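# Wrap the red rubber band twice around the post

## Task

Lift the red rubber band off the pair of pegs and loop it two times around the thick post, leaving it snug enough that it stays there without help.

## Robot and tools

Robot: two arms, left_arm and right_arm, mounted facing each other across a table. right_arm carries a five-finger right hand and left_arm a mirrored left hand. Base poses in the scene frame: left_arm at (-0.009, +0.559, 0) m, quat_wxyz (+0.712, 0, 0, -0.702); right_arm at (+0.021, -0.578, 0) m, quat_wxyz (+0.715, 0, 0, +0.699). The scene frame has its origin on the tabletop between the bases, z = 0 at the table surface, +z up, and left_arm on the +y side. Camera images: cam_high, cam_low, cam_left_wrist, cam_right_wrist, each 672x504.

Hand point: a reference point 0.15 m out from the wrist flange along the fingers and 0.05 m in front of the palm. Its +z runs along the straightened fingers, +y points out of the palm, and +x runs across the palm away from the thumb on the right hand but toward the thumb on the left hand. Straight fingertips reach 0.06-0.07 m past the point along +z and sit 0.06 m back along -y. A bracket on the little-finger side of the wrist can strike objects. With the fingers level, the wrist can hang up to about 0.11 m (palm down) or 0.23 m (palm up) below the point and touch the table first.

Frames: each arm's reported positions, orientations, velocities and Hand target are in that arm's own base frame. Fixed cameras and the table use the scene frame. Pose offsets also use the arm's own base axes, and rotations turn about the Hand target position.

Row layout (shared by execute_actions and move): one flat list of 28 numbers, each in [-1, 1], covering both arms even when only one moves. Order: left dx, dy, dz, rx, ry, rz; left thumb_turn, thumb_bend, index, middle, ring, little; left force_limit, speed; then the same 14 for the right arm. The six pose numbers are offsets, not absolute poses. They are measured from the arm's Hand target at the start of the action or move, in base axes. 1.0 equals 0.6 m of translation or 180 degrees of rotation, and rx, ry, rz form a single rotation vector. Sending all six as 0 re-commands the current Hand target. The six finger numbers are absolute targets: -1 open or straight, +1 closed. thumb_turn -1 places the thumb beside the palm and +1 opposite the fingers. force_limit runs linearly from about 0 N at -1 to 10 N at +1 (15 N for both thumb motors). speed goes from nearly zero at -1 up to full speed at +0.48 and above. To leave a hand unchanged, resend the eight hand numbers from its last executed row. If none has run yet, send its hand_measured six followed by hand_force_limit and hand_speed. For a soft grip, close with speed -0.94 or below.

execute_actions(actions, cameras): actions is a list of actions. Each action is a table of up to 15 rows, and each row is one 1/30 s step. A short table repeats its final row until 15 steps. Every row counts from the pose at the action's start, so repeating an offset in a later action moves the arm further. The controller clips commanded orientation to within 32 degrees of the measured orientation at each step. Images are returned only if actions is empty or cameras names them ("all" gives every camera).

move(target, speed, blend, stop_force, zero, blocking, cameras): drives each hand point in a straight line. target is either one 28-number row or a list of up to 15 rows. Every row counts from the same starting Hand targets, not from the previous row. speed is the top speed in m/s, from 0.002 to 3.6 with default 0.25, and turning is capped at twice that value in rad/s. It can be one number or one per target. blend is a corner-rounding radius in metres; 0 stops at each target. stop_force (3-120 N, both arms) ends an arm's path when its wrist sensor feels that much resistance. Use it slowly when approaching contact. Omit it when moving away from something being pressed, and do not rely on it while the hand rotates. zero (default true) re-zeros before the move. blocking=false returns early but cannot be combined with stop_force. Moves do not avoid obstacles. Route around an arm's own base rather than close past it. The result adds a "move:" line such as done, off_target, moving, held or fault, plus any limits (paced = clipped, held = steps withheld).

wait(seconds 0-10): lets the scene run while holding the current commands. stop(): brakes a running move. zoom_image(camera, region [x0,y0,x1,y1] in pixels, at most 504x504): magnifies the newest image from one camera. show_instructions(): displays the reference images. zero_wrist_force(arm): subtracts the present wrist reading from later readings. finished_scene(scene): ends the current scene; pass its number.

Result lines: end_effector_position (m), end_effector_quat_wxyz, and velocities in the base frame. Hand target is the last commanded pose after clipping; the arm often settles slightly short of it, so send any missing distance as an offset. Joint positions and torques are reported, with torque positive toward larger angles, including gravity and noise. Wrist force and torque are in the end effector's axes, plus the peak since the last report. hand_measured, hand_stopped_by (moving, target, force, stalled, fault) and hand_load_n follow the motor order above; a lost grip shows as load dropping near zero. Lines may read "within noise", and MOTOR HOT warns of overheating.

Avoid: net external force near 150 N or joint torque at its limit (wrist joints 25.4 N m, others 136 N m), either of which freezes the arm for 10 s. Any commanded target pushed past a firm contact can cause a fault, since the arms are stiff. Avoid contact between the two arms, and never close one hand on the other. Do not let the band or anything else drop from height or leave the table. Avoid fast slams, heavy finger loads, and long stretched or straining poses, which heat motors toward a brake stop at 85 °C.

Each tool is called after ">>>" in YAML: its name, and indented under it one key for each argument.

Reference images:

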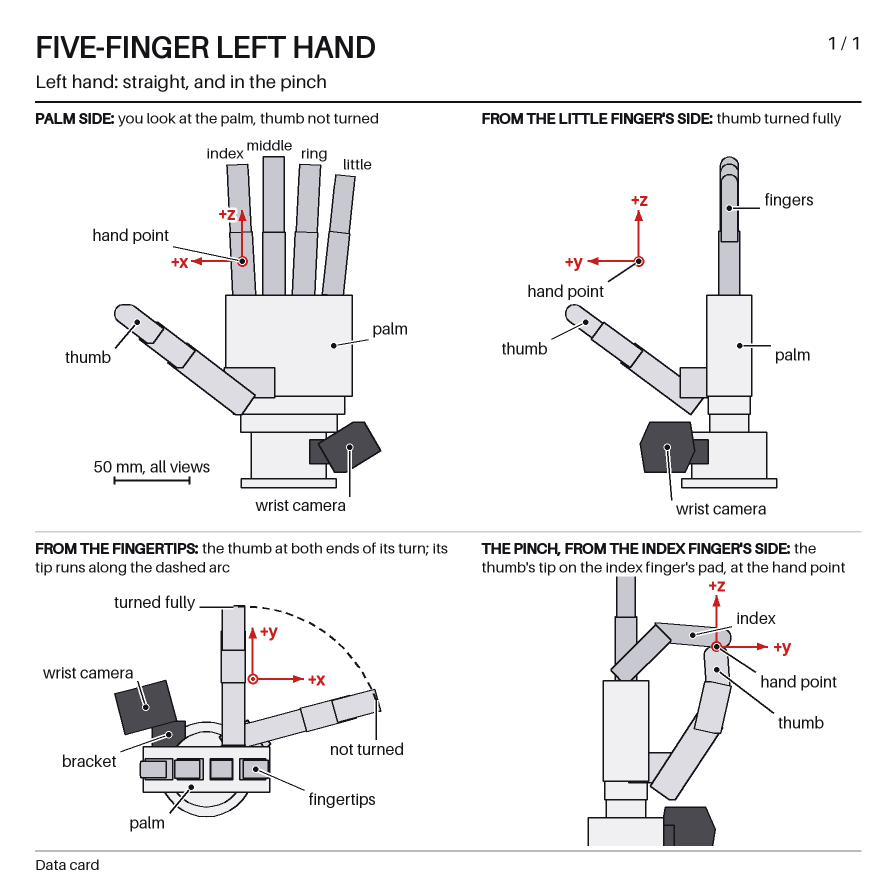

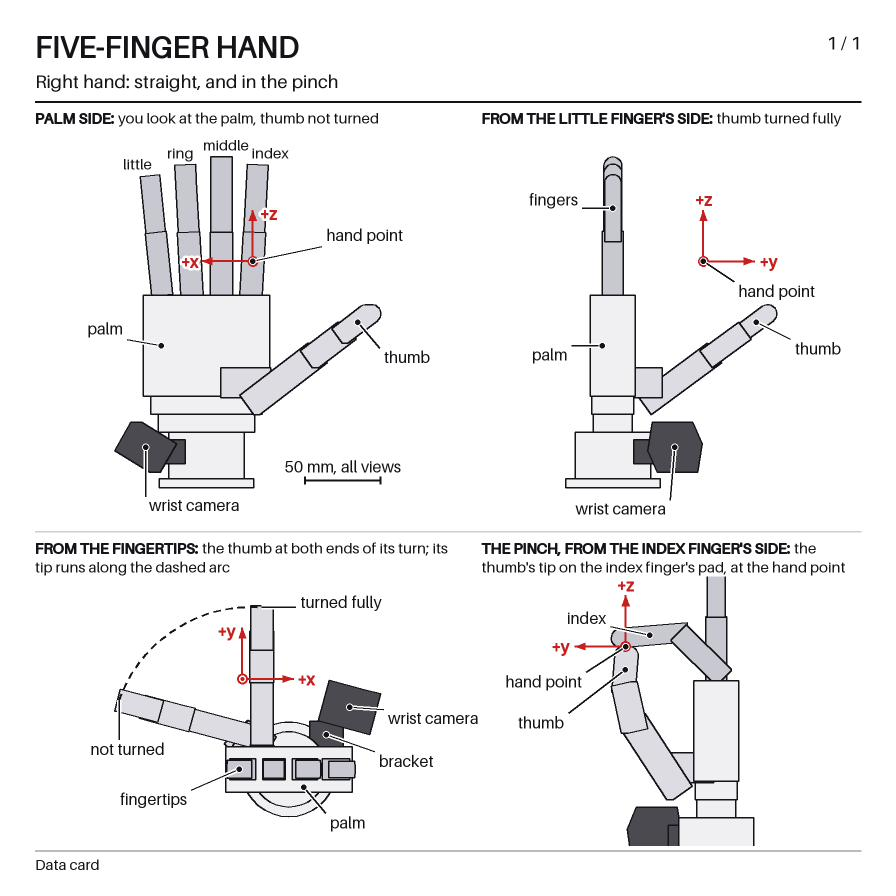

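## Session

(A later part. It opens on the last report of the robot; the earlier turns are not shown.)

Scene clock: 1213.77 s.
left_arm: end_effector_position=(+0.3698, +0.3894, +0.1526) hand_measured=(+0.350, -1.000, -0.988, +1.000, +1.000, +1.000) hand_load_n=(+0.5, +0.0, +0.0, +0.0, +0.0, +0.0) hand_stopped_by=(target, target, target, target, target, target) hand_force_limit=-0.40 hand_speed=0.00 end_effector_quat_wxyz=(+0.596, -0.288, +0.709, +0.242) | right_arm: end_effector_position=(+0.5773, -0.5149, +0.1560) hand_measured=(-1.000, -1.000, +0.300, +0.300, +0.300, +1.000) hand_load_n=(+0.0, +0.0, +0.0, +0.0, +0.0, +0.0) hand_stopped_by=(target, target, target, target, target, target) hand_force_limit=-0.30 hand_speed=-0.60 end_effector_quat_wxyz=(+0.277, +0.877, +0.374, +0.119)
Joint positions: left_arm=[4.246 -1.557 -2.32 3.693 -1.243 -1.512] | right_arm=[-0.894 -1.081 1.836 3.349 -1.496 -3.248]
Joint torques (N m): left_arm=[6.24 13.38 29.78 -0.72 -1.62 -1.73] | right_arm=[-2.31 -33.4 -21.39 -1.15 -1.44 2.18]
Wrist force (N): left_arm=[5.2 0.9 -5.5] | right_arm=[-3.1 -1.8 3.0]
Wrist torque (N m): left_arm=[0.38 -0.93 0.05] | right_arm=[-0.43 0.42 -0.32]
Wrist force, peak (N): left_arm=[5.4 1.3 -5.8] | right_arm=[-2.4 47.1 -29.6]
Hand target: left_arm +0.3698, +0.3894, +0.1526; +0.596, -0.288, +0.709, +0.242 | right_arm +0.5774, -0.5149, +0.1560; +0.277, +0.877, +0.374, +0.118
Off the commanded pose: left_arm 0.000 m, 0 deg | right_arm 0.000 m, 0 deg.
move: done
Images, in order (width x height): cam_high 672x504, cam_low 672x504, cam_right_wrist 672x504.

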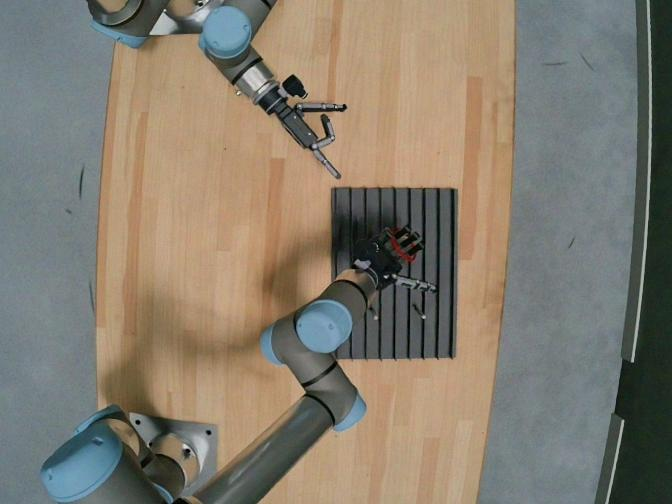

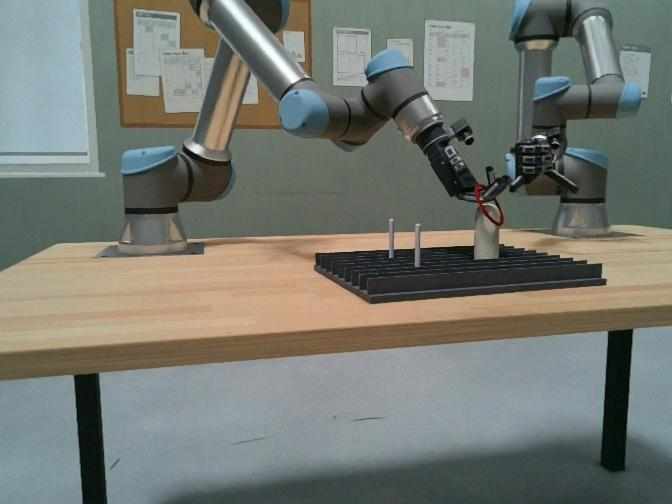

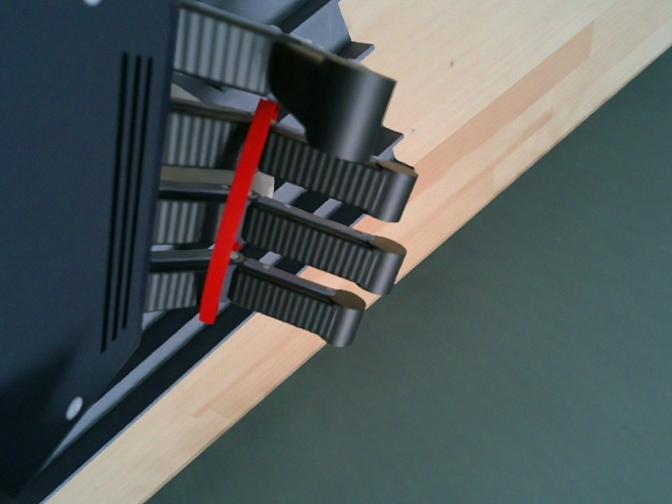

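>>> move:
  target:
    - [-0.1011,0.1040,-0.021,0,0,0,1,-1,-1,1,1,1,-0.4,0,0,0,0,0,0,0,-1,-1,0.3,0.3,0.3,1,-0.3,-0.6]
    - [0.1443,0.3425,-0.041,0,0,0,1,-1,-1,1,1,1,-0.4,0,0,0,0,0,0,0,-1,-1,0.3,0.3,0.3,1,-0.3,-0.6]
  speed: 0.12
  blend: [0.02,0]
  cameras: ["cam_low","cam_high"]

>>> zoom_image:
  camera: "cam_low"
  region: [420, 120, 560, 260]

>>> zoom_image:
  camera: "cam_high"
  region: [330, 160, 470, 300]

Scene clock: 1221.13 s.
left_arm: end_effector_position=(+0.4563, +0.5948, +0.1279) hand_measured=(+1.000, -1.000, -0.988, +1.000, +1.000, +1.000) hand_load_n=(+0.0, +0.0, +0.0, +0.0, +0.0, +0.0) hand_stopped_by=(target, target, target, target, target, target) hand_force_limit=-0.40 hand_speed=0.00 end_effector_quat_wxyz=(+0.596, -0.289, +0.710, +0.242) | right_arm: end_effector_position=(+0.5774, -0.5149, +0.1560) hand_measured=(-1.000, -1.000, +0.300, +0.300, +0.300, +1.000) hand_load_n=(+0.0, +0.5, +0.0, +0.5, +0.0, +0.0) hand_stopped_by=(target, target, target, target, target, target) hand_force_limit=-0.30 hand_speed=-0.60 end_effector_quat_wxyz=(+0.277, +0.877, +0.374, +0.118)
Joint positions: left_arm=[4.277 -2.045 -1.758 3.617 -1.213 -1.506] | right_arm=[-0.894 -1.081 1.836 3.349 -1.496 -3.248]
Joint torques (N m): left_arm=[5.7 33.62 26.1 3.48 1.66 2.2] | right_arm=[7.72 -32.95 -24.45 -1.91 -1.73 -2.51]
Wrist force (N): left_arm=[5.0 1.5 -5.4] | right_arm=[-2.8 -1.8 3.2]
Wrist torque (N m): left_arm=[0.44 -0.87 0.09] | right_arm=[-0.44 0.37 -0.31]
Wrist force, peak (N): left_arm=[5.4 1.5 -6.2] | right_arm=[-3.3 -2.1 3.1]
Hand target: left_arm +0.4564, +0.5949, +0.1280; +0.596, -0.288, +0.709, +0.242 | right_arm +0.5774, -0.5149, +0.1560; +0.277, +0.877, +0.374, +0.118
Off the commanded pose: left_arm 0.000 m, 0 deg | right_arm 0.000 m, 0 deg.
move: done
Images, in order (width x height): cam_high 672x504, cam_low 672x504.

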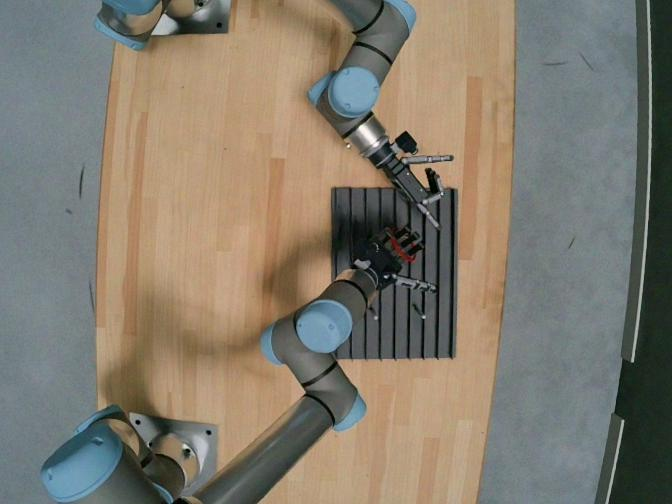

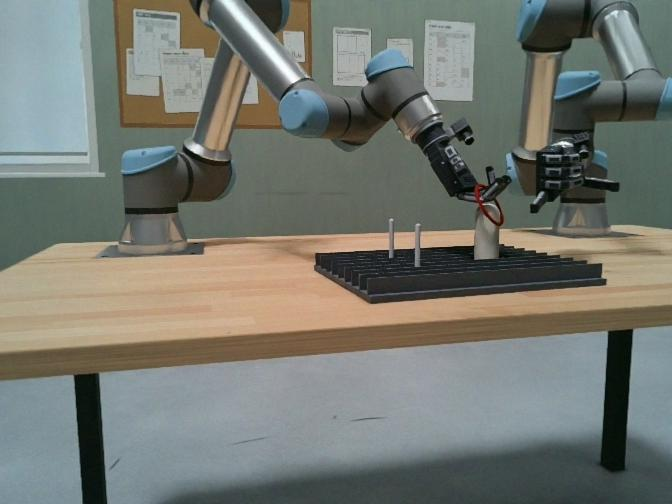

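Scaled by 3.600 from the camera's 672x504 image, which has a finer 960x720 frame.

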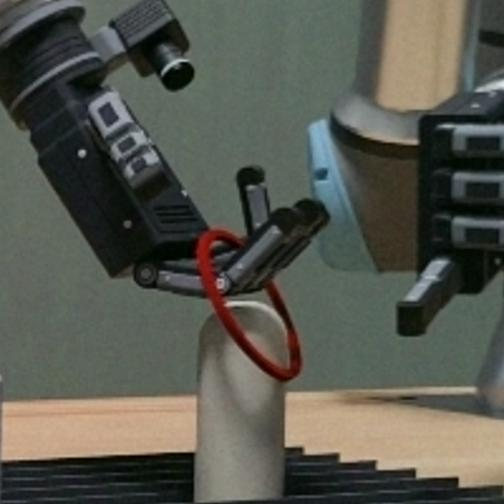

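Scaled by 3.600 from the camera's 672x504 image, which has a finer 960x720 frame.

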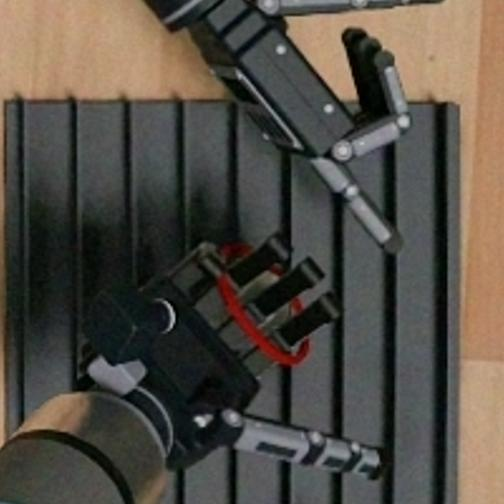

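>>> move:
  target: [0.0581,-0.0598,-0.0167,0,0,0,1,-1,-1,1,1,1,-0.4,0,0,0,0,0,0,0,-1,-1,0.3,0.3,0.3,1,-0.3,-0.6]
  speed: 0.04
  stop_force: 6
  cameras: ["cam_low","cam_high"]

>>> zoom_image:
  camera: "cam_low"
  region: [420, 120, 560, 260]

>>> zoom_image:
  camera: "cam_high"
  region: [330, 160, 470, 300]

Scene clock: 1223.73 s.
left_arm: end_effector_position=(+0.4912, +0.5590, +0.1179) hand_measured=(+1.000, -1.000, -0.988, +1.000, +1.000, +1.000) hand_load_n=(+0.5, +0.0, +0.5, +0.0, +0.0, +0.0) hand_stopped_by=(target, target, target, target, target, target) hand_force_limit=-0.40 hand_speed=0.00 end_effector_quat_wxyz=(+0.596, -0.289, +0.710, +0.242) | right_arm: end_effector_position=(+0.5774, -0.5149, +0.1560) hand_measured=(-1.000, -1.000, +0.300, +0.300, +0.300, +1.000) hand_load_n=(+0.0, +0.0, +0.0, +0.0, +0.0, +0.0) hand_stopped_by=(target, target, target, target, target, target) hand_force_limit=-0.30 hand_speed=-0.60 end_effector_quat_wxyz=(+0.277, +0.877, +0.374, +0.118)
Joint positions: left_arm=[4.179 -2.054 -1.775 3.649 -1.31 -1.524] | right_arm=[-0.894 -1.081 1.836 3.349 -1.496 -3.248]
Joint torques (N m): left_arm=[8.31 45.79 26.7 -1.16 1.63 1.92] | right_arm=[7.98 -34.09 -23.61 -0.17 -1.57 -2.37]
Wrist force (N): left_arm=[4.9 1.2 -5.5] | right_arm=[-3.1 -1.9 3.3]
Wrist torque (N m): left_arm=[0.39 -0.91 0.15] | right_arm=[-0.46 0.40 -0.32]
Wrist force, peak (N): left_arm=[5.2 1.4 -5.7] | right_arm=[-3.2 -2.0 3.1]
Hand target: left_arm +0.4912, +0.5590, +0.1179; +0.596, -0.288, +0.709, +0.242 | right_arm +0.5774, -0.5149, +0.1560; +0.277, +0.877, +0.374, +0.118
Off the commanded pose: left_arm 0.000 m, 0 deg | right_arm 0.000 m, 0 deg.
move: done
Images, in order (width x height): cam_high 672x504, cam_low 672x504.

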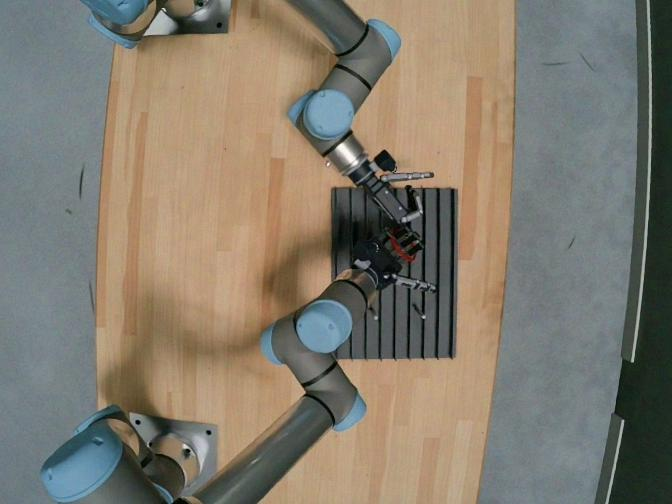

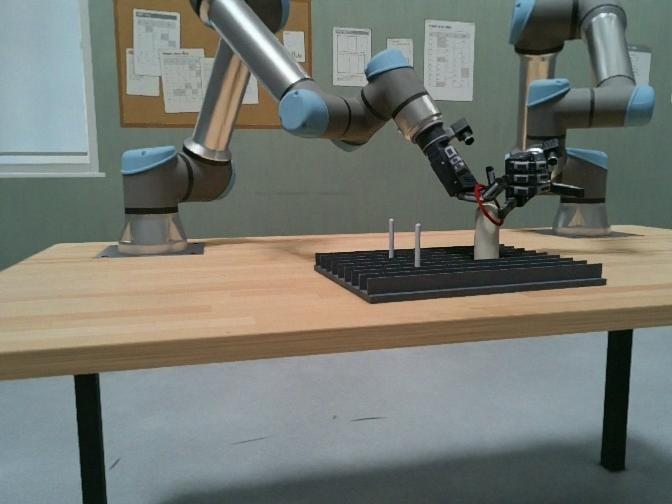

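Scaled by 3.600 from the camera's 672x504 image, which has a finer 960x720 frame.

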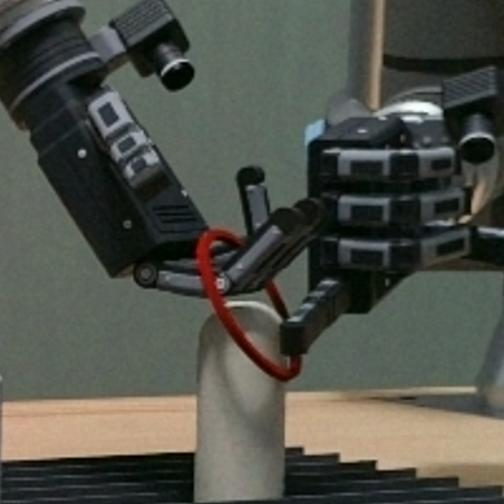

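Scaled by 3.600 from the camera's 672x504 image, which has a finer 960x720 frame.

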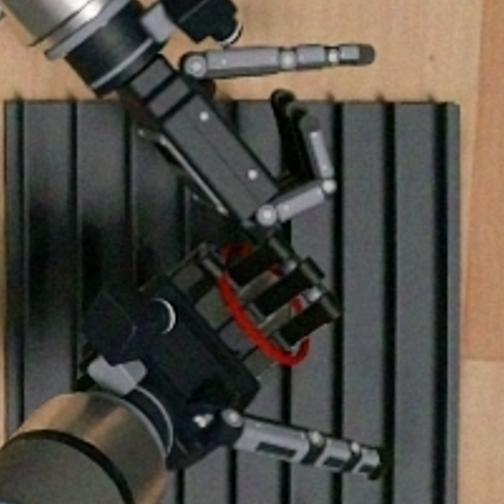

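>>> move:
  target: [0,0,-0.055,0,0,0,1,-1,-1,1,1,1,-0.4,0,0,0,0,0,0,0,-1,-1,0.3,0.3,0.3,1,-0.3,-0.6]
  speed: 0.03
  stop_force: 15
  cameras: ["cam_low","cam_high"]

>>> zoom_image:
  camera: "cam_low"
  region: [420, 120, 560, 260]

>>> zoom_image:
  camera: "cam_high"
  region: [330, 160, 470, 300]

Scene clock: 1227.83 s.
left_arm: end_effector_position=(+0.4912, +0.5590, +0.0849) hand_measured=(+1.000, -1.000, -0.988, +1.000, +1.000, +1.000) hand_load_n=(+0.0, +0.0, -5.5, +0.0, +0.0, +0.0) hand_stopped_by=(target, target, target, target, target, target) hand_force_limit=-0.40 hand_speed=0.00 end_effector_quat_wxyz=(+0.596, -0.288, +0.709, +0.242) | right_arm: end_effector_position=(+0.5774, -0.5149, +0.1560) hand_measured=(-1.000, -1.000, +0.300, +0.300, +0.300, +1.000) hand_load_n=(+0.0, +0.0, +0.0, +0.0, +0.5, +0.0) hand_stopped_by=(target, target, target, target, target, target) hand_force_limit=-0.30 hand_speed=-0.60 end_effector_quat_wxyz=(+0.277, +0.877, +0.374, +0.118)
Joint positions: left_arm=[4.179 -2.107 -1.798 3.724 -1.31 -1.524] | right_arm=[-0.894 -1.081 1.836 3.349 -1.496 -3.248]
Joint torques (N m): left_arm=[-13.71 46.11 30.65 -0.96 1.59 -0.68] | right_arm=[8.14 -35.54 -24.31 -0.31 -1.57 -2.37]
Wrist force (N): left_arm=[4.6 11.5 -9.4] | right_arm=[-3.0 -2.0 3.5]
Wrist torque (N m): left_arm=[0.45 -0.88 0.12] | right_arm=[-0.48 0.40 -0.33]
Wrist force, peak (N): left_arm=[4.5 11.6 -9.5] | right_arm=[-3.1 -1.8 3.5]
Hand target: left_arm +0.4912, +0.5590, +0.0849; +0.596, -0.288, +0.709, +0.242 | right_arm +0.5774, -0.5149, +0.1560; +0.277, +0.877, +0.374, +0.118
Off the commanded pose: left_arm 0.000 m, 0 deg | right_arm 0.000 m, 0 deg.
move: done
Images, in order (width x height): cam_high 672x504, cam_low 672x504.

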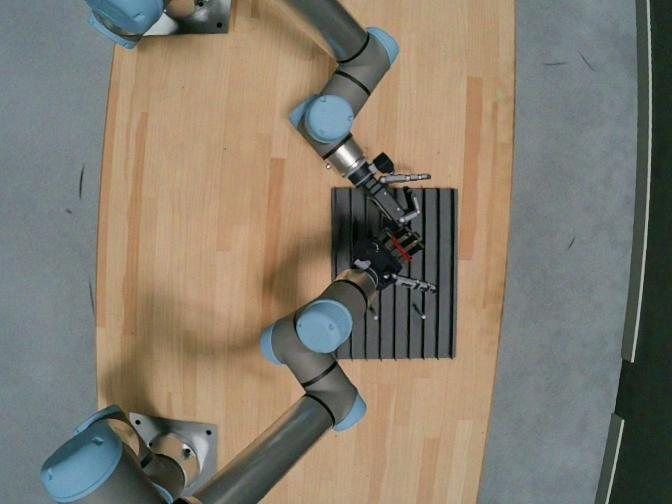

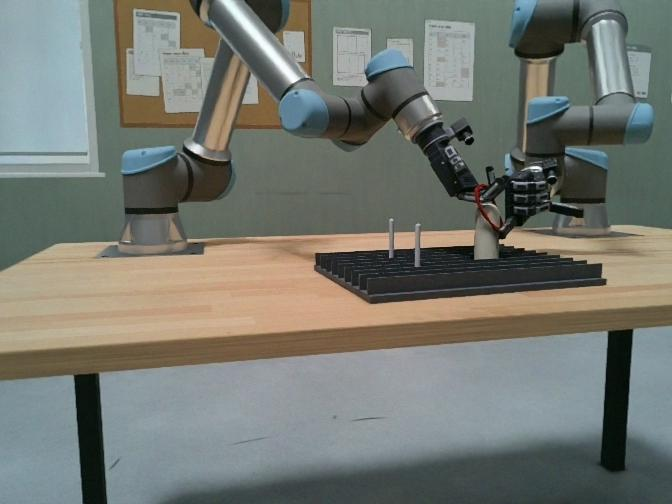

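Scaled by 3.600 from the camera's 672x504 image, which has a finer 960x720 frame.

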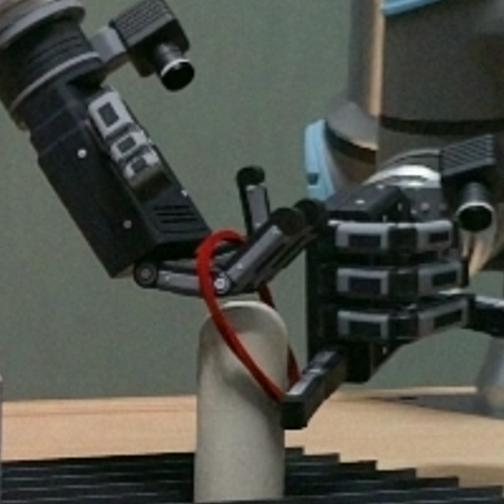

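Scaled by 3.600 from the camera's 672x504 image, which has a finer 960x720 frame.

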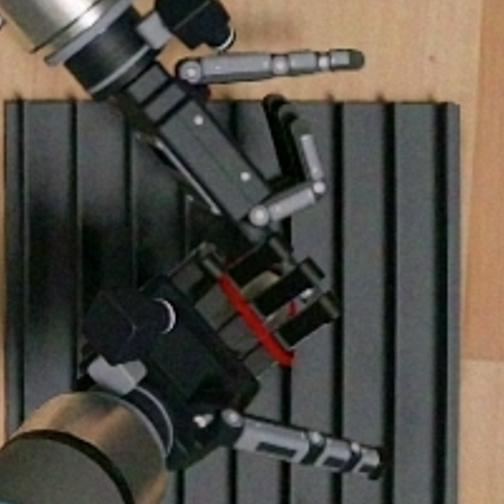

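>>> move:
  target:
    - [0,0,0,0,0,0,1,-1,-1,1,1,1,-0.4,0,-0.0260,0.0249,0.008,-0.0384,-0.0402,0,-1,-1,0.3,0.3,0.3,1,-0.3,-0.6]
    - [0,0,0,0,0,0,1,-1,-1,1,1,1,-0.4,0,-0.0584,0.0558,-0.0252,-0.0768,-0.0803,0,-1,-1,0.3,0.3,0.3,1,-0.3,-0.6]
    - [0,0,0,0,0,0,1,-1,-1,1,1,1,-0.4,0,-0.0735,0.0702,-0.0533,-0.0960,-0.1004,0,-1,-1,0.3,0.3,0.3,1,-0.3,-0.6]
  speed: 0.04
  blend: [0.004,0.004,0]
  cameras: ["cam_low","cam_high"]

>>> zoom_image:
  camera: "cam_low"
  region: [420, 120, 560, 260]

>>> zoom_image:
  camera: "cam_high"
  region: [330, 160, 470, 300]

Scene clock: 1234.67 s.
left_arm: end_effector_position=(+0.4912, +0.5590, +0.0849) hand_measured=(+1.000, -1.000, -0.988, +1.000, +1.000, +1.000) hand_load_n=(+0.5, +0.0, -5.5, +0.0, +0.0, +0.0) hand_stopped_by=(target, target, target, target, target, target) hand_force_limit=-0.40 hand_speed=0.00 end_effector_quat_wxyz=(+0.596, -0.288, +0.709, +0.242) | right_arm: end_effector_position=(+0.5332, -0.4728, +0.1239) hand_measured=(-1.000, -1.000, +0.300, +0.300, +0.300, +1.000) hand_load_n=(+0.0, -0.5, +0.5, +0.0, +0.5, +0.0) hand_stopped_by=(target, target, target, target, target, target) hand_force_limit=-0.30 hand_speed=-0.60 end_effector_quat_wxyz=(+0.460, +0.796, +0.339, +0.197)
Joint positions: left_arm=[4.179 -2.107 -1.798 3.724 -1.31 -1.524] | right_arm=[-0.928 -0.856 2.114 2.411 -1.429 -3.222]
Joint torques (N m): left_arm=[-10.85 45.96 29.36 2.46 0.55 -1.99] | right_arm=[-2.38 -42.1 -14.48 -1.53 -1.4 0.31]
Wrist force (N): left_arm=[4.5 10.9 -9.1] | right_arm=[-2.9 -2.4 3.6]
Wrist torque (N m): left_arm=[0.44 -0.85 0.12] | right_arm=[-0.60 0.41 -0.39]
Wrist force, peak (N): left_arm=[4.5 11.5 -9.6] | right_arm=[-3.0 -2.2 4.0]
Hand target: left_arm +0.4912, +0.5590, +0.0849; +0.596, -0.288, +0.709, +0.242 | right_arm +0.5333, -0.4728, +0.1240; +0.461, +0.796, +0.339, +0.197
Off the commanded pose: left_arm 0.000 m, 0 deg | right_arm 0.000 m, 0 deg.
move: done
Images, in order (width x height): cam_high 672x504, cam_low 672x504.

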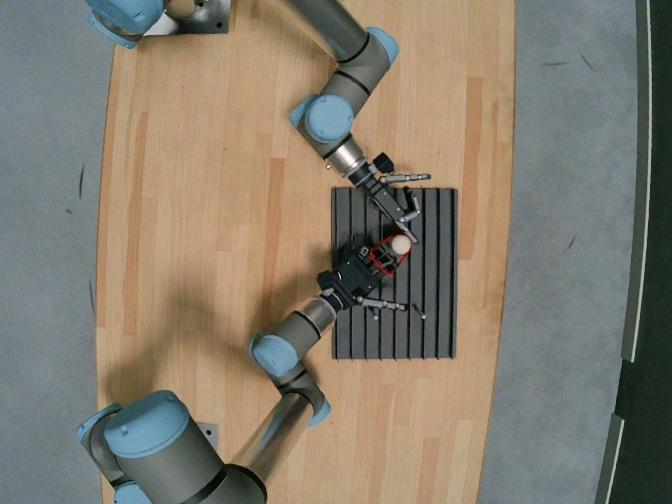

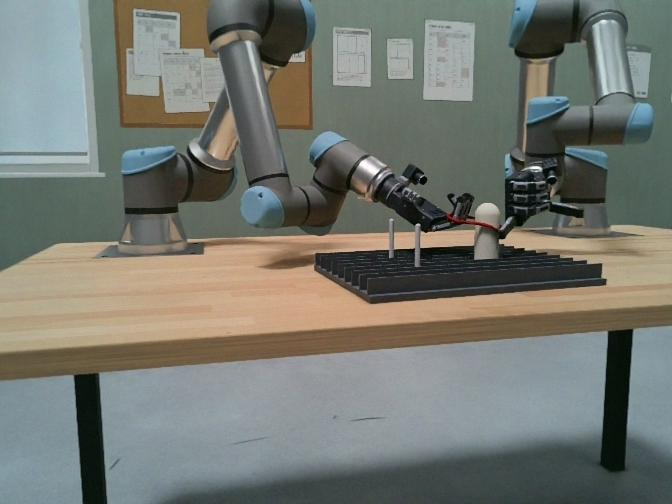

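Scaled by 3.600 from the camera's 672x504 image, which has a finer 960x720 frame.

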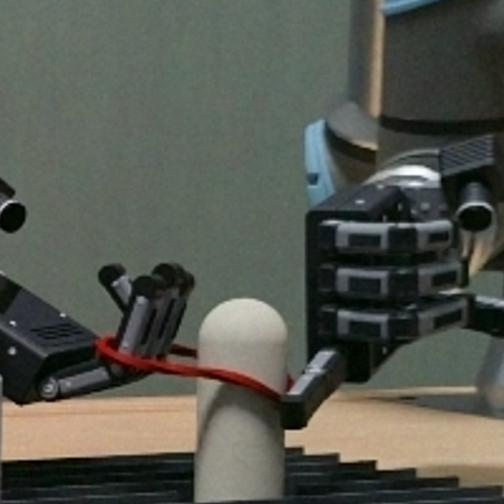

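Scaled by 3.600 from the camera's 672x504 image, which has a finer 960x720 frame.

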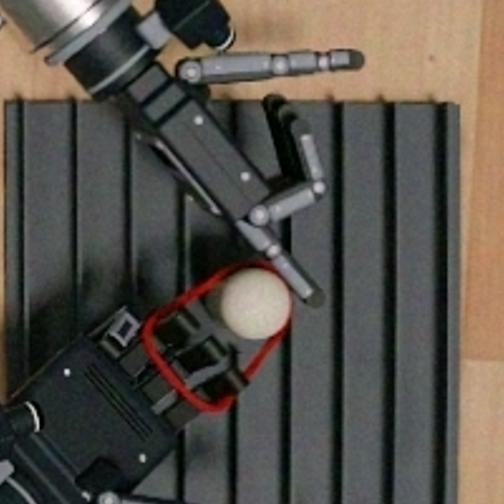

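>>> move:
  target: [0,0,0,0,0,0,1,-1,-1,1,1,1,-0.4,0,0.0072,-0.0069,-0.03,0,0,0,-1,-1,1,1,1,1,-0.3,-0.6]
  speed: 0.03
  cameras: ["cam_low","cam_high","cam_right_wrist"]

>>> zoom_image:
  camera: "cam_low"
  region: [420, 120, 560, 260]

>>> zoom_image:
  camera: "cam_high"
  region: [330, 160, 470, 300]

Scene clock: 1237.13 s.
left_arm: end_effector_position=(+0.4912, +0.5590, +0.0849) hand_measured=(+1.000, -1.000, -0.988, +1.000, +1.000, +1.000) hand_load_n=(+0.0, +0.0, -5.0, +0.0, +0.0, +0.0) hand_stopped_by=(target, target, target, target, target, target) hand_force_limit=-0.40 hand_speed=0.00 end_effector_quat_wxyz=(+0.596, -0.288, +0.709, +0.242) | right_arm: end_effector_position=(+0.5376, -0.4769, +0.1061) hand_measured=(-1.000, -1.000, +1.000, +1.000, +1.000, +1.000) hand_load_n=(+0.0, +0.0, +0.5, +0.0, +0.5, +0.0) hand_stopped_by=(target, target, target, target, target, target) hand_force_limit=-0.30 hand_speed=-0.60 end_effector_quat_wxyz=(+0.461, +0.796, +0.339, +0.197) end_effector_velocity=(+0.000, +0.002, +0.003) end_effector_angular_velocity=(-0.001, -0.001, +0.002)
Joint positions: left_arm=[4.179 -2.107 -1.798 3.724 -1.31 -1.524] | right_arm=[-0.925 -0.804 2.089 2.384 -1.431 -3.221]
Joint velocities: left_arm=[within noise] | right_arm=[0.002 -0.006 0.003 0.001 0 0]
Joint torques (N m): left_arm=[-8.28 44.79 28.48 2.79 0.67 -1.85] | right_arm=[7.69 -45.46 -1.73 -0.24 -1.33 2.5]
Wrist force (N): left_arm=[4.5 10.9 -9.2] | right_arm=[-3.0 -2.1 3.6]
Wrist torque (N m): left_arm=[0.45 -0.86 0.13] | right_arm=[-0.60 0.44 -0.40]
Wrist force, peak (N): left_arm=[4.6 10.9 -9.4] | right_arm=[-2.9 -2.2 4.0]
Hand target: left_arm +0.4912, +0.5590, +0.0849; +0.596, -0.288, +0.709, +0.242 | right_arm +0.5376, -0.4769, +0.1060; +0.461, +0.796, +0.339, +0.197
Off the commanded pose: left_arm 0.000 m, 0 deg | right_arm 0.000 m, 0 deg.
move: done
Images, in order (width x height): cam_high 672x504, cam_low 672x504, cam_right_wrist 672x504.

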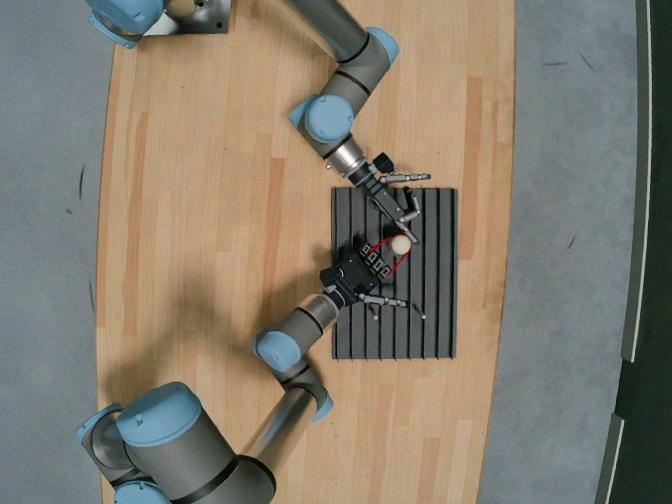

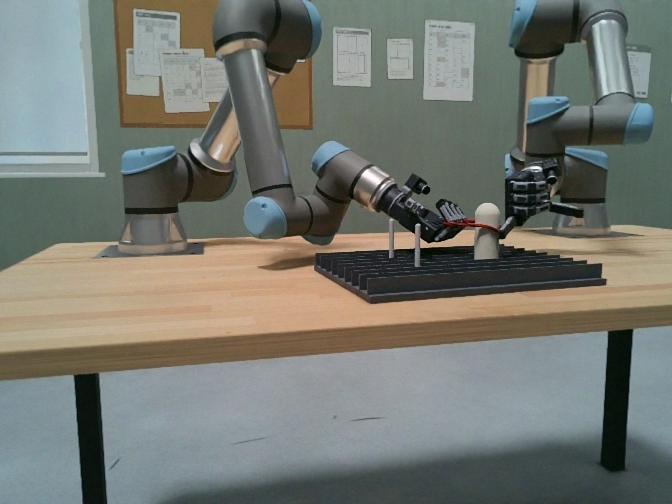

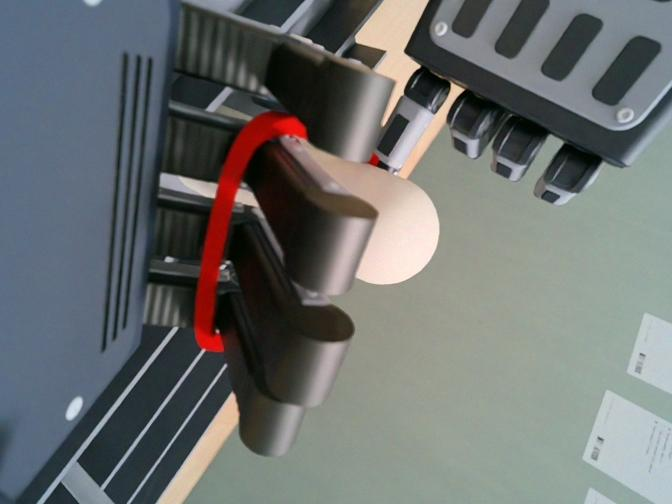

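Scaled by 3.600 from the camera's 672x504 image, which has a finer 960x720 frame.

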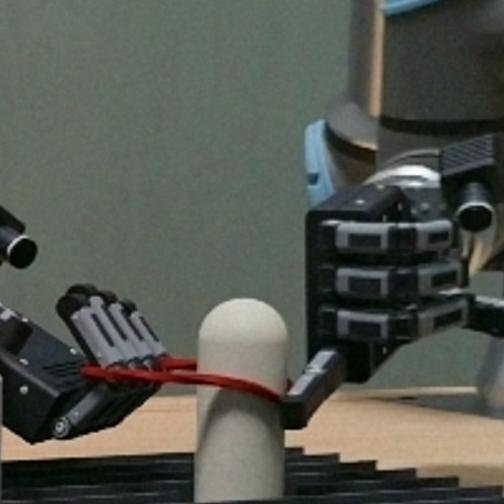

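Scaled by 3.600 from the camera's 672x504 image, which has a finer 960x720 frame.

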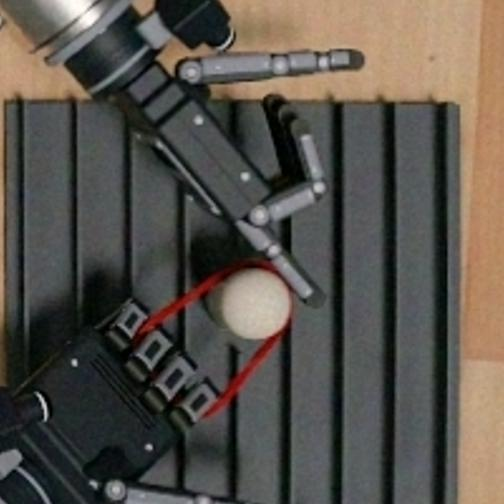

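>>> zoom_image:
  camera: "cam_low"
  region: [415, 180, 515, 255]

>>> zoom_image:
  camera: "cam_high"
  region: [350, 220, 430, 280]

Scaled by 5.040 from the camera's 672x504 image, which has a finer 960x720 frame.

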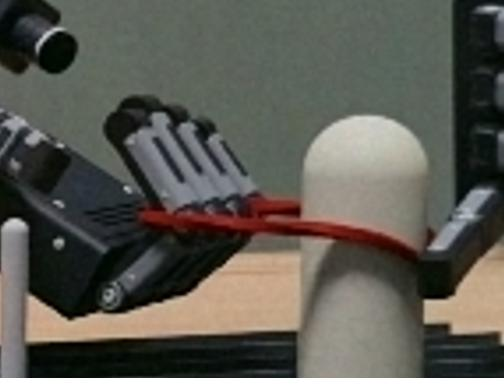

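Scaled by 6.300 from the camera's 672x504 image, which has a finer 960x720 frame.

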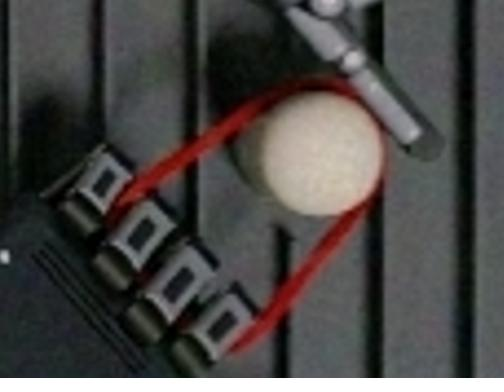

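>>> move:
  target: [0,0,0,0,0,0,1,-1,-1,1,1,1,-0.4,0,-0.0092,-0.0018,0.02,0,0,0,1,-1,1,1,1,1,-0.3,-0.6]
  speed: 0.04

>>> move:
  target:
    - [0,0,0,0,0,0,1,-1,-1,1,1,1,-0.4,0,-0.0320,-0.0142,-0.0373,0.1565,-0.1496,-0.125,1,-1,1,1,1,1,-0.3,-0.6]
    - [0,0,0,0,0,0,1,-1,-1,1,1,1,-0.4,0,-0.0405,0.0008,-0.0815,0.3130,-0.2992,-0.25,1,-1,1,1,1,1,-0.3,-0.6]
  speed: 0.12
  blend: [0.005,0]
  cameras: ["cam_low","cam_high","cam_right_wrist"]

>>> zoom_image:
  camera: "cam_low"
  region: [410, 150, 530, 270]

>>> zoom_image:
  camera: "cam_high"
  region: [330, 200, 430, 300]

Scene clock: 1243.20 s.
left_arm: end_effector_position=(+0.4912, +0.5590, +0.0849) hand_measured=(+1.000, -1.000, -0.988, +1.000, +1.000, +1.000) hand_load_n=(+0.0, +0.0, -5.5, +0.0, +0.0, +0.0) hand_stopped_by=(target, target, target, target, target, target) hand_force_limit=-0.40 hand_speed=0.00 end_effector_quat_wxyz=(+0.596, -0.288, +0.709, +0.242) | right_arm: end_effector_position=(+0.5321, -0.4780, +0.1180) hand_measured=(+1.000, -1.000, +1.000, +1.000, +1.000, +1.000) hand_load_n=(+0.0, +0.0, +0.5, +0.0, +1.0, +0.0) hand_stopped_by=(target, target, target, target, target, target) hand_force_limit=-0.30 hand_speed=-0.60 end_effector_quat_wxyz=(+0.461, +0.796, +0.339, +0.197)
Joint positions: left_arm=[4.179 -2.107 -1.798 3.724 -1.31 -1.524] | right_arm=[-0.936 -0.839 2.105 2.403 -1.421 -3.227]
Joint torques (N m): left_arm=[-2.68 44.5 25.21 3.21 0.79 -1.67] | right_arm=[9.94 -31.05 -12.5 -5.44 -1.03 2.56]
Wrist force (N): left_arm=[4.8 10.7 -8.9] | right_arm=[-2.7 -2.3 4.3]
Wrist torque (N m): left_arm=[0.41 -0.88 0.14] | right_arm=[-0.62 0.40 -0.23]
Wrist force, peak (N): left_arm=[4.6 11.0 -9.3] | right_arm=[-2.6 -2.4 4.8]
Hand target: left_arm +0.4912, +0.5590, +0.0849; +0.596, -0.288, +0.709, +0.242 | right_arm +0.5321, -0.4780, +0.1180; +0.461, +0.796, +0.339, +0.197
Off the commanded pose: left_arm 0.000 m, 0 deg | right_arm 0.000 m, 0 deg.
move: done

Scene clock: 1250.17 s.
left_arm: end_effector_position=(+0.4912, +0.5590, +0.0849) hand_measured=(+1.000, -1.000, -0.988, +1.000, +1.000, +1.000) hand_load_n=(+0.5, +0.0, -5.5, +0.0, +0.0, +0.0) hand_stopped_by=(target, target, target, target, target, target) hand_force_limit=-0.40 hand_speed=0.00 end_effector_quat_wxyz=(+0.596, -0.288, +0.709, +0.242) | right_arm: end_effector_position=(+0.5077, -0.4776, +0.0692) hand_measured=(+1.000, -1.000, +1.000, +1.000, +1.000, +1.000) hand_load_n=(+0.5, +0.0, +0.5, +0.0, +0.5, +0.0) hand_stopped_by=(target, target, target, target, target, target) hand_force_limit=-0.30 hand_speed=-0.60 end_effector_quat_wxyz=(+0.187, +0.804, -0.324, +0.464)
Joint positions: left_arm=[4.179 -2.107 -1.798 3.724 -1.31 -1.524] | right_arm=[-0.9 -0.886 2.027 2.528 -1.455 -1.638]
Joint torques (N m): left_arm=[-2.85 43.86 24.99 2.93 0.93 -1.77] | right_arm=[3.53 -38.56 -7.58 -4.36 -1.42 -0.44]
Wrist force (N): left_arm=[4.9 10.9 -8.9] | right_arm=[-3.8 -2.1 4.2]
Wrist torque (N m): left_arm=[0.43 -0.85 0.14] | right_arm=[-0.45 0.70 -0.35]
Wrist force, peak (N): left_arm=[4.8 11.0 -9.2] | right_arm=[-3.8 -2.1 4.2]
Hand target: left_arm +0.4912, +0.5590, +0.0849; +0.596, -0.288, +0.709, +0.242 | right_arm +0.5078, -0.4775, +0.0691; +0.186, +0.804, -0.324, +0.464
Off the commanded pose: left_arm 0.000 m, 0 deg | right_arm 0.000 m, 0 deg.
move: done
Images, in order (width x height): cam_high 672x504, cam_low 672x504, cam_right_wrist 672x504.

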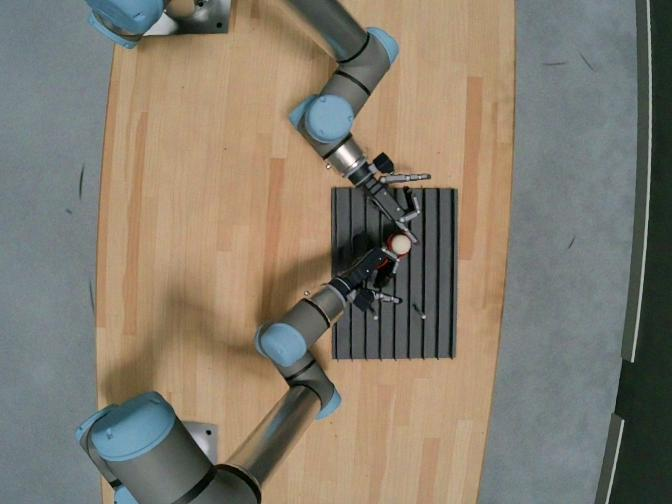

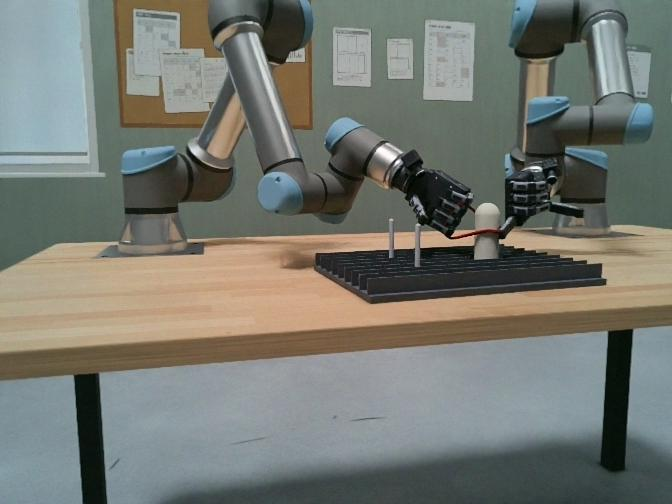

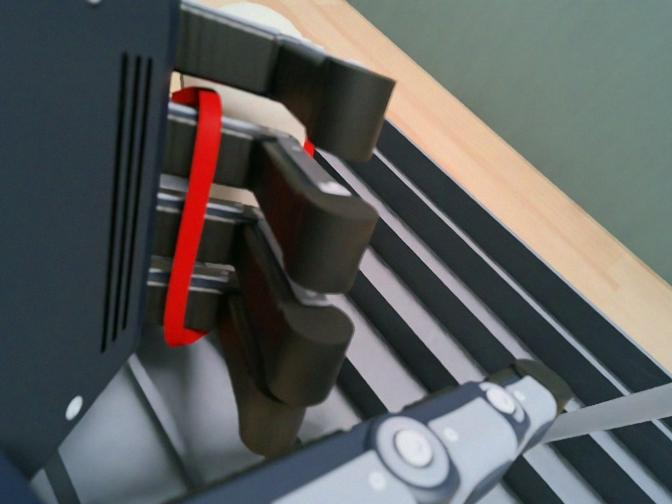

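Scaled by 4.200 from the camera's 672x504 image, which has a finer 960x720 frame.

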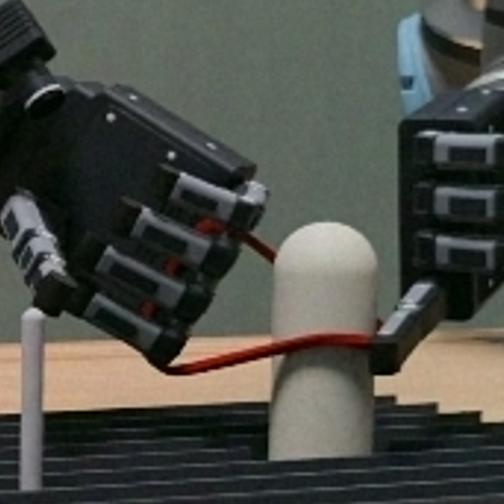

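Scaled by 5.040 from the camera's 672x504 image, which has a finer 960x720 frame.

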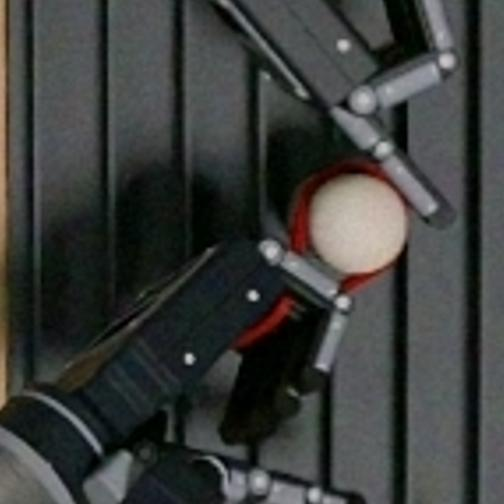

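>>> move:
  target:
    - [0,0,0,0,0,0,1,-1,-1,1,1,1,-0.4,0,0.0157,0.0377,-0.0212,0.1565,-0.1496,-0.125,1,-1,1,1,1,1,-0.3,-0.6]
    - [0,0,0,0,0,0,1,-1,-1,1,1,1,-0.4,0,0.0522,0.0687,-0.0165,0.3130,-0.2992,-0.25,1,-1,1,1,1,1,-0.3,-0.6]
  speed: 0.12
  blend: [0.005,0]
  cameras: ["cam_low","cam_high","cam_right_wrist"]

>>> zoom_image:
  camera: "cam_low"
  region: [410, 150, 530, 270]

>>> zoom_image:
  camera: "cam_high"
  region: [330, 200, 430, 300]

Scene clock: 1257.83 s.
left_arm: end_effector_position=(+0.4912, +0.5590, +0.0849) hand_measured=(+1.000, -1.000, -0.988, +1.000, +1.000, +1.000) hand_load_n=(+0.0, +0.0, -5.0, +0.0, +0.0, +0.0) hand_stopped_by=(target, target, target, target, target, target) hand_force_limit=-0.40 hand_speed=0.00 end_effector_quat_wxyz=(+0.596, -0.288, +0.709, +0.242) | right_arm: end_effector_position=(+0.5390, -0.4363, +0.0592) hand_measured=(+1.000, -1.000, +1.000, +1.000, +1.000, +1.000) hand_load_n=(+0.0, -0.5, +0.5, +0.0, +0.5, +0.0) hand_stopped_by=(target, target, target, target, target, target) hand_force_limit=-0.30 hand_speed=-0.60 end_effector_quat_wxyz=(+0.197, -0.340, +0.797, -0.459)
Joint positions: left_arm=[4.179 -2.107 -1.798 3.724 -1.31 -1.524] | right_arm=[-0.978 -0.918 2.016 2.58 -1.384 -0.108]
Joint torques (N m): left_arm=[-1.32 41.32 21.64 3.12 0.93 -1.45] | right_arm=[3.63 -41 -14.01 -2.33 -1.99 -0.62]
Wrist force (N): left_arm=[5.1 10.5 -9.3] | right_arm=[-6.5 -0.4 4.6]
Wrist torque (N m): left_arm=[0.42 -0.85 0.17] | right_arm=[-0.08 0.45 -0.33]
Wrist force, peak (N): left_arm=[5.1 11.1 -9.1] | right_arm=[-6.7 -1.2 4.7]
Hand target: left_arm +0.4912, +0.5590, +0.0849; +0.596, -0.288, +0.709, +0.242 | right_arm +0.5391, -0.4363, +0.0592; +0.197, -0.340, +0.797, -0.459
Off the commanded pose: left_arm 0.000 m, 0 deg | right_arm 0.000 m, 0 deg.
move: done
Images, in order (width x height): cam_high 672x504, cam_low 672x504, cam_right_wrist 672x504.

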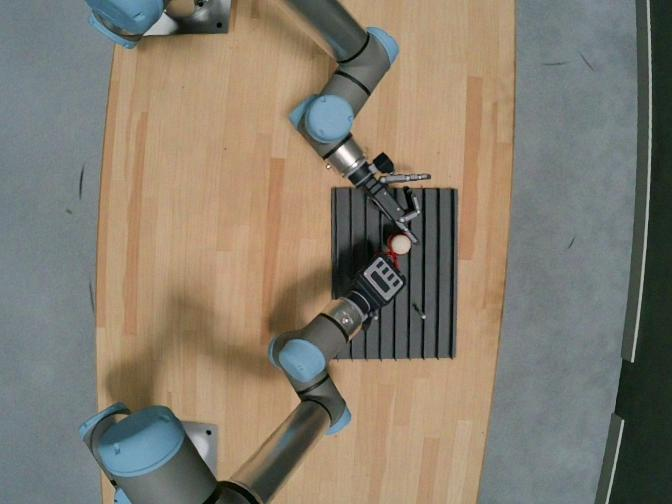

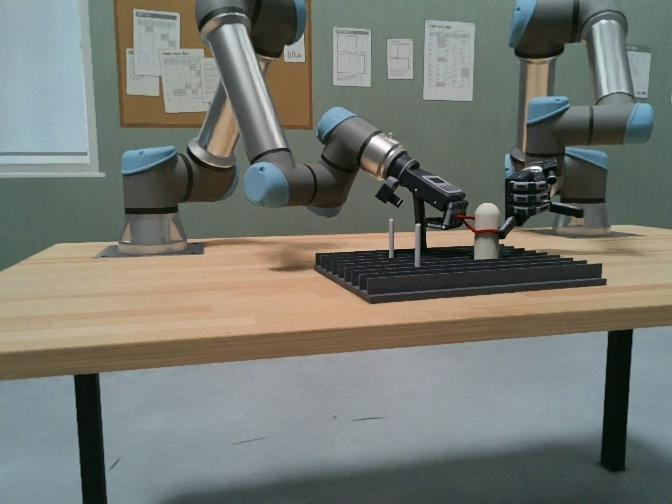

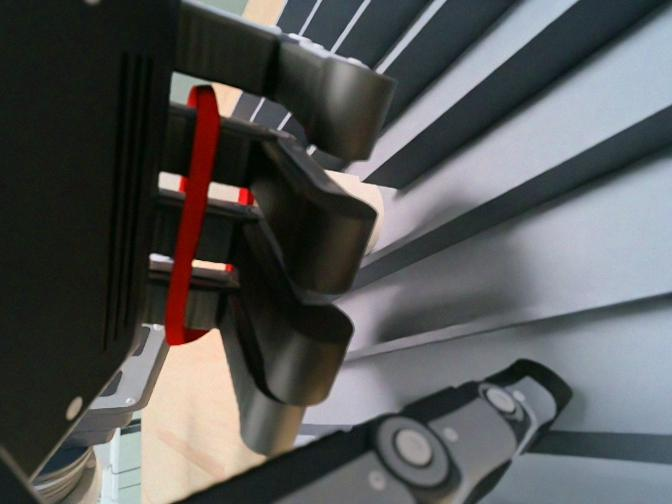

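Scaled by 4.200 from the camera's 672x504 image, which has a finer 960x720 frame.

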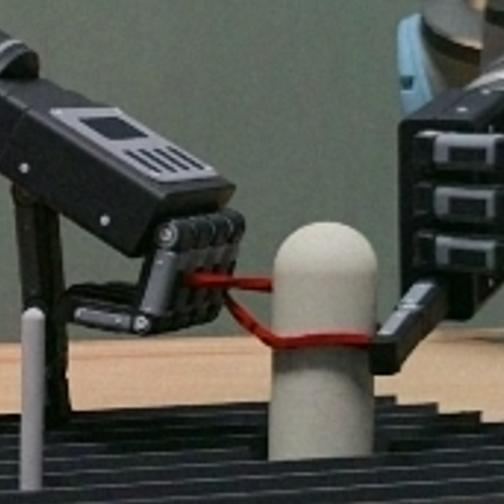

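Scaled by 5.040 from the camera's 672x504 image, which has a finer 960x720 frame.

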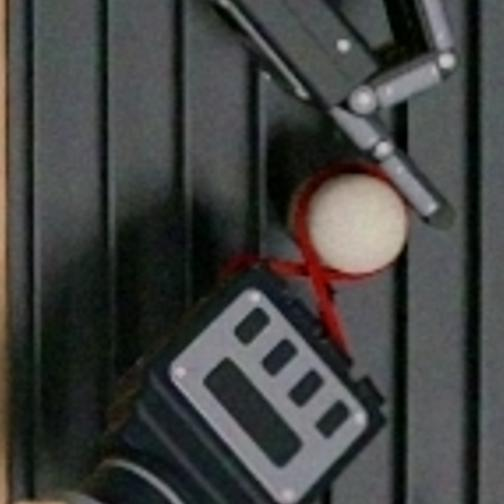

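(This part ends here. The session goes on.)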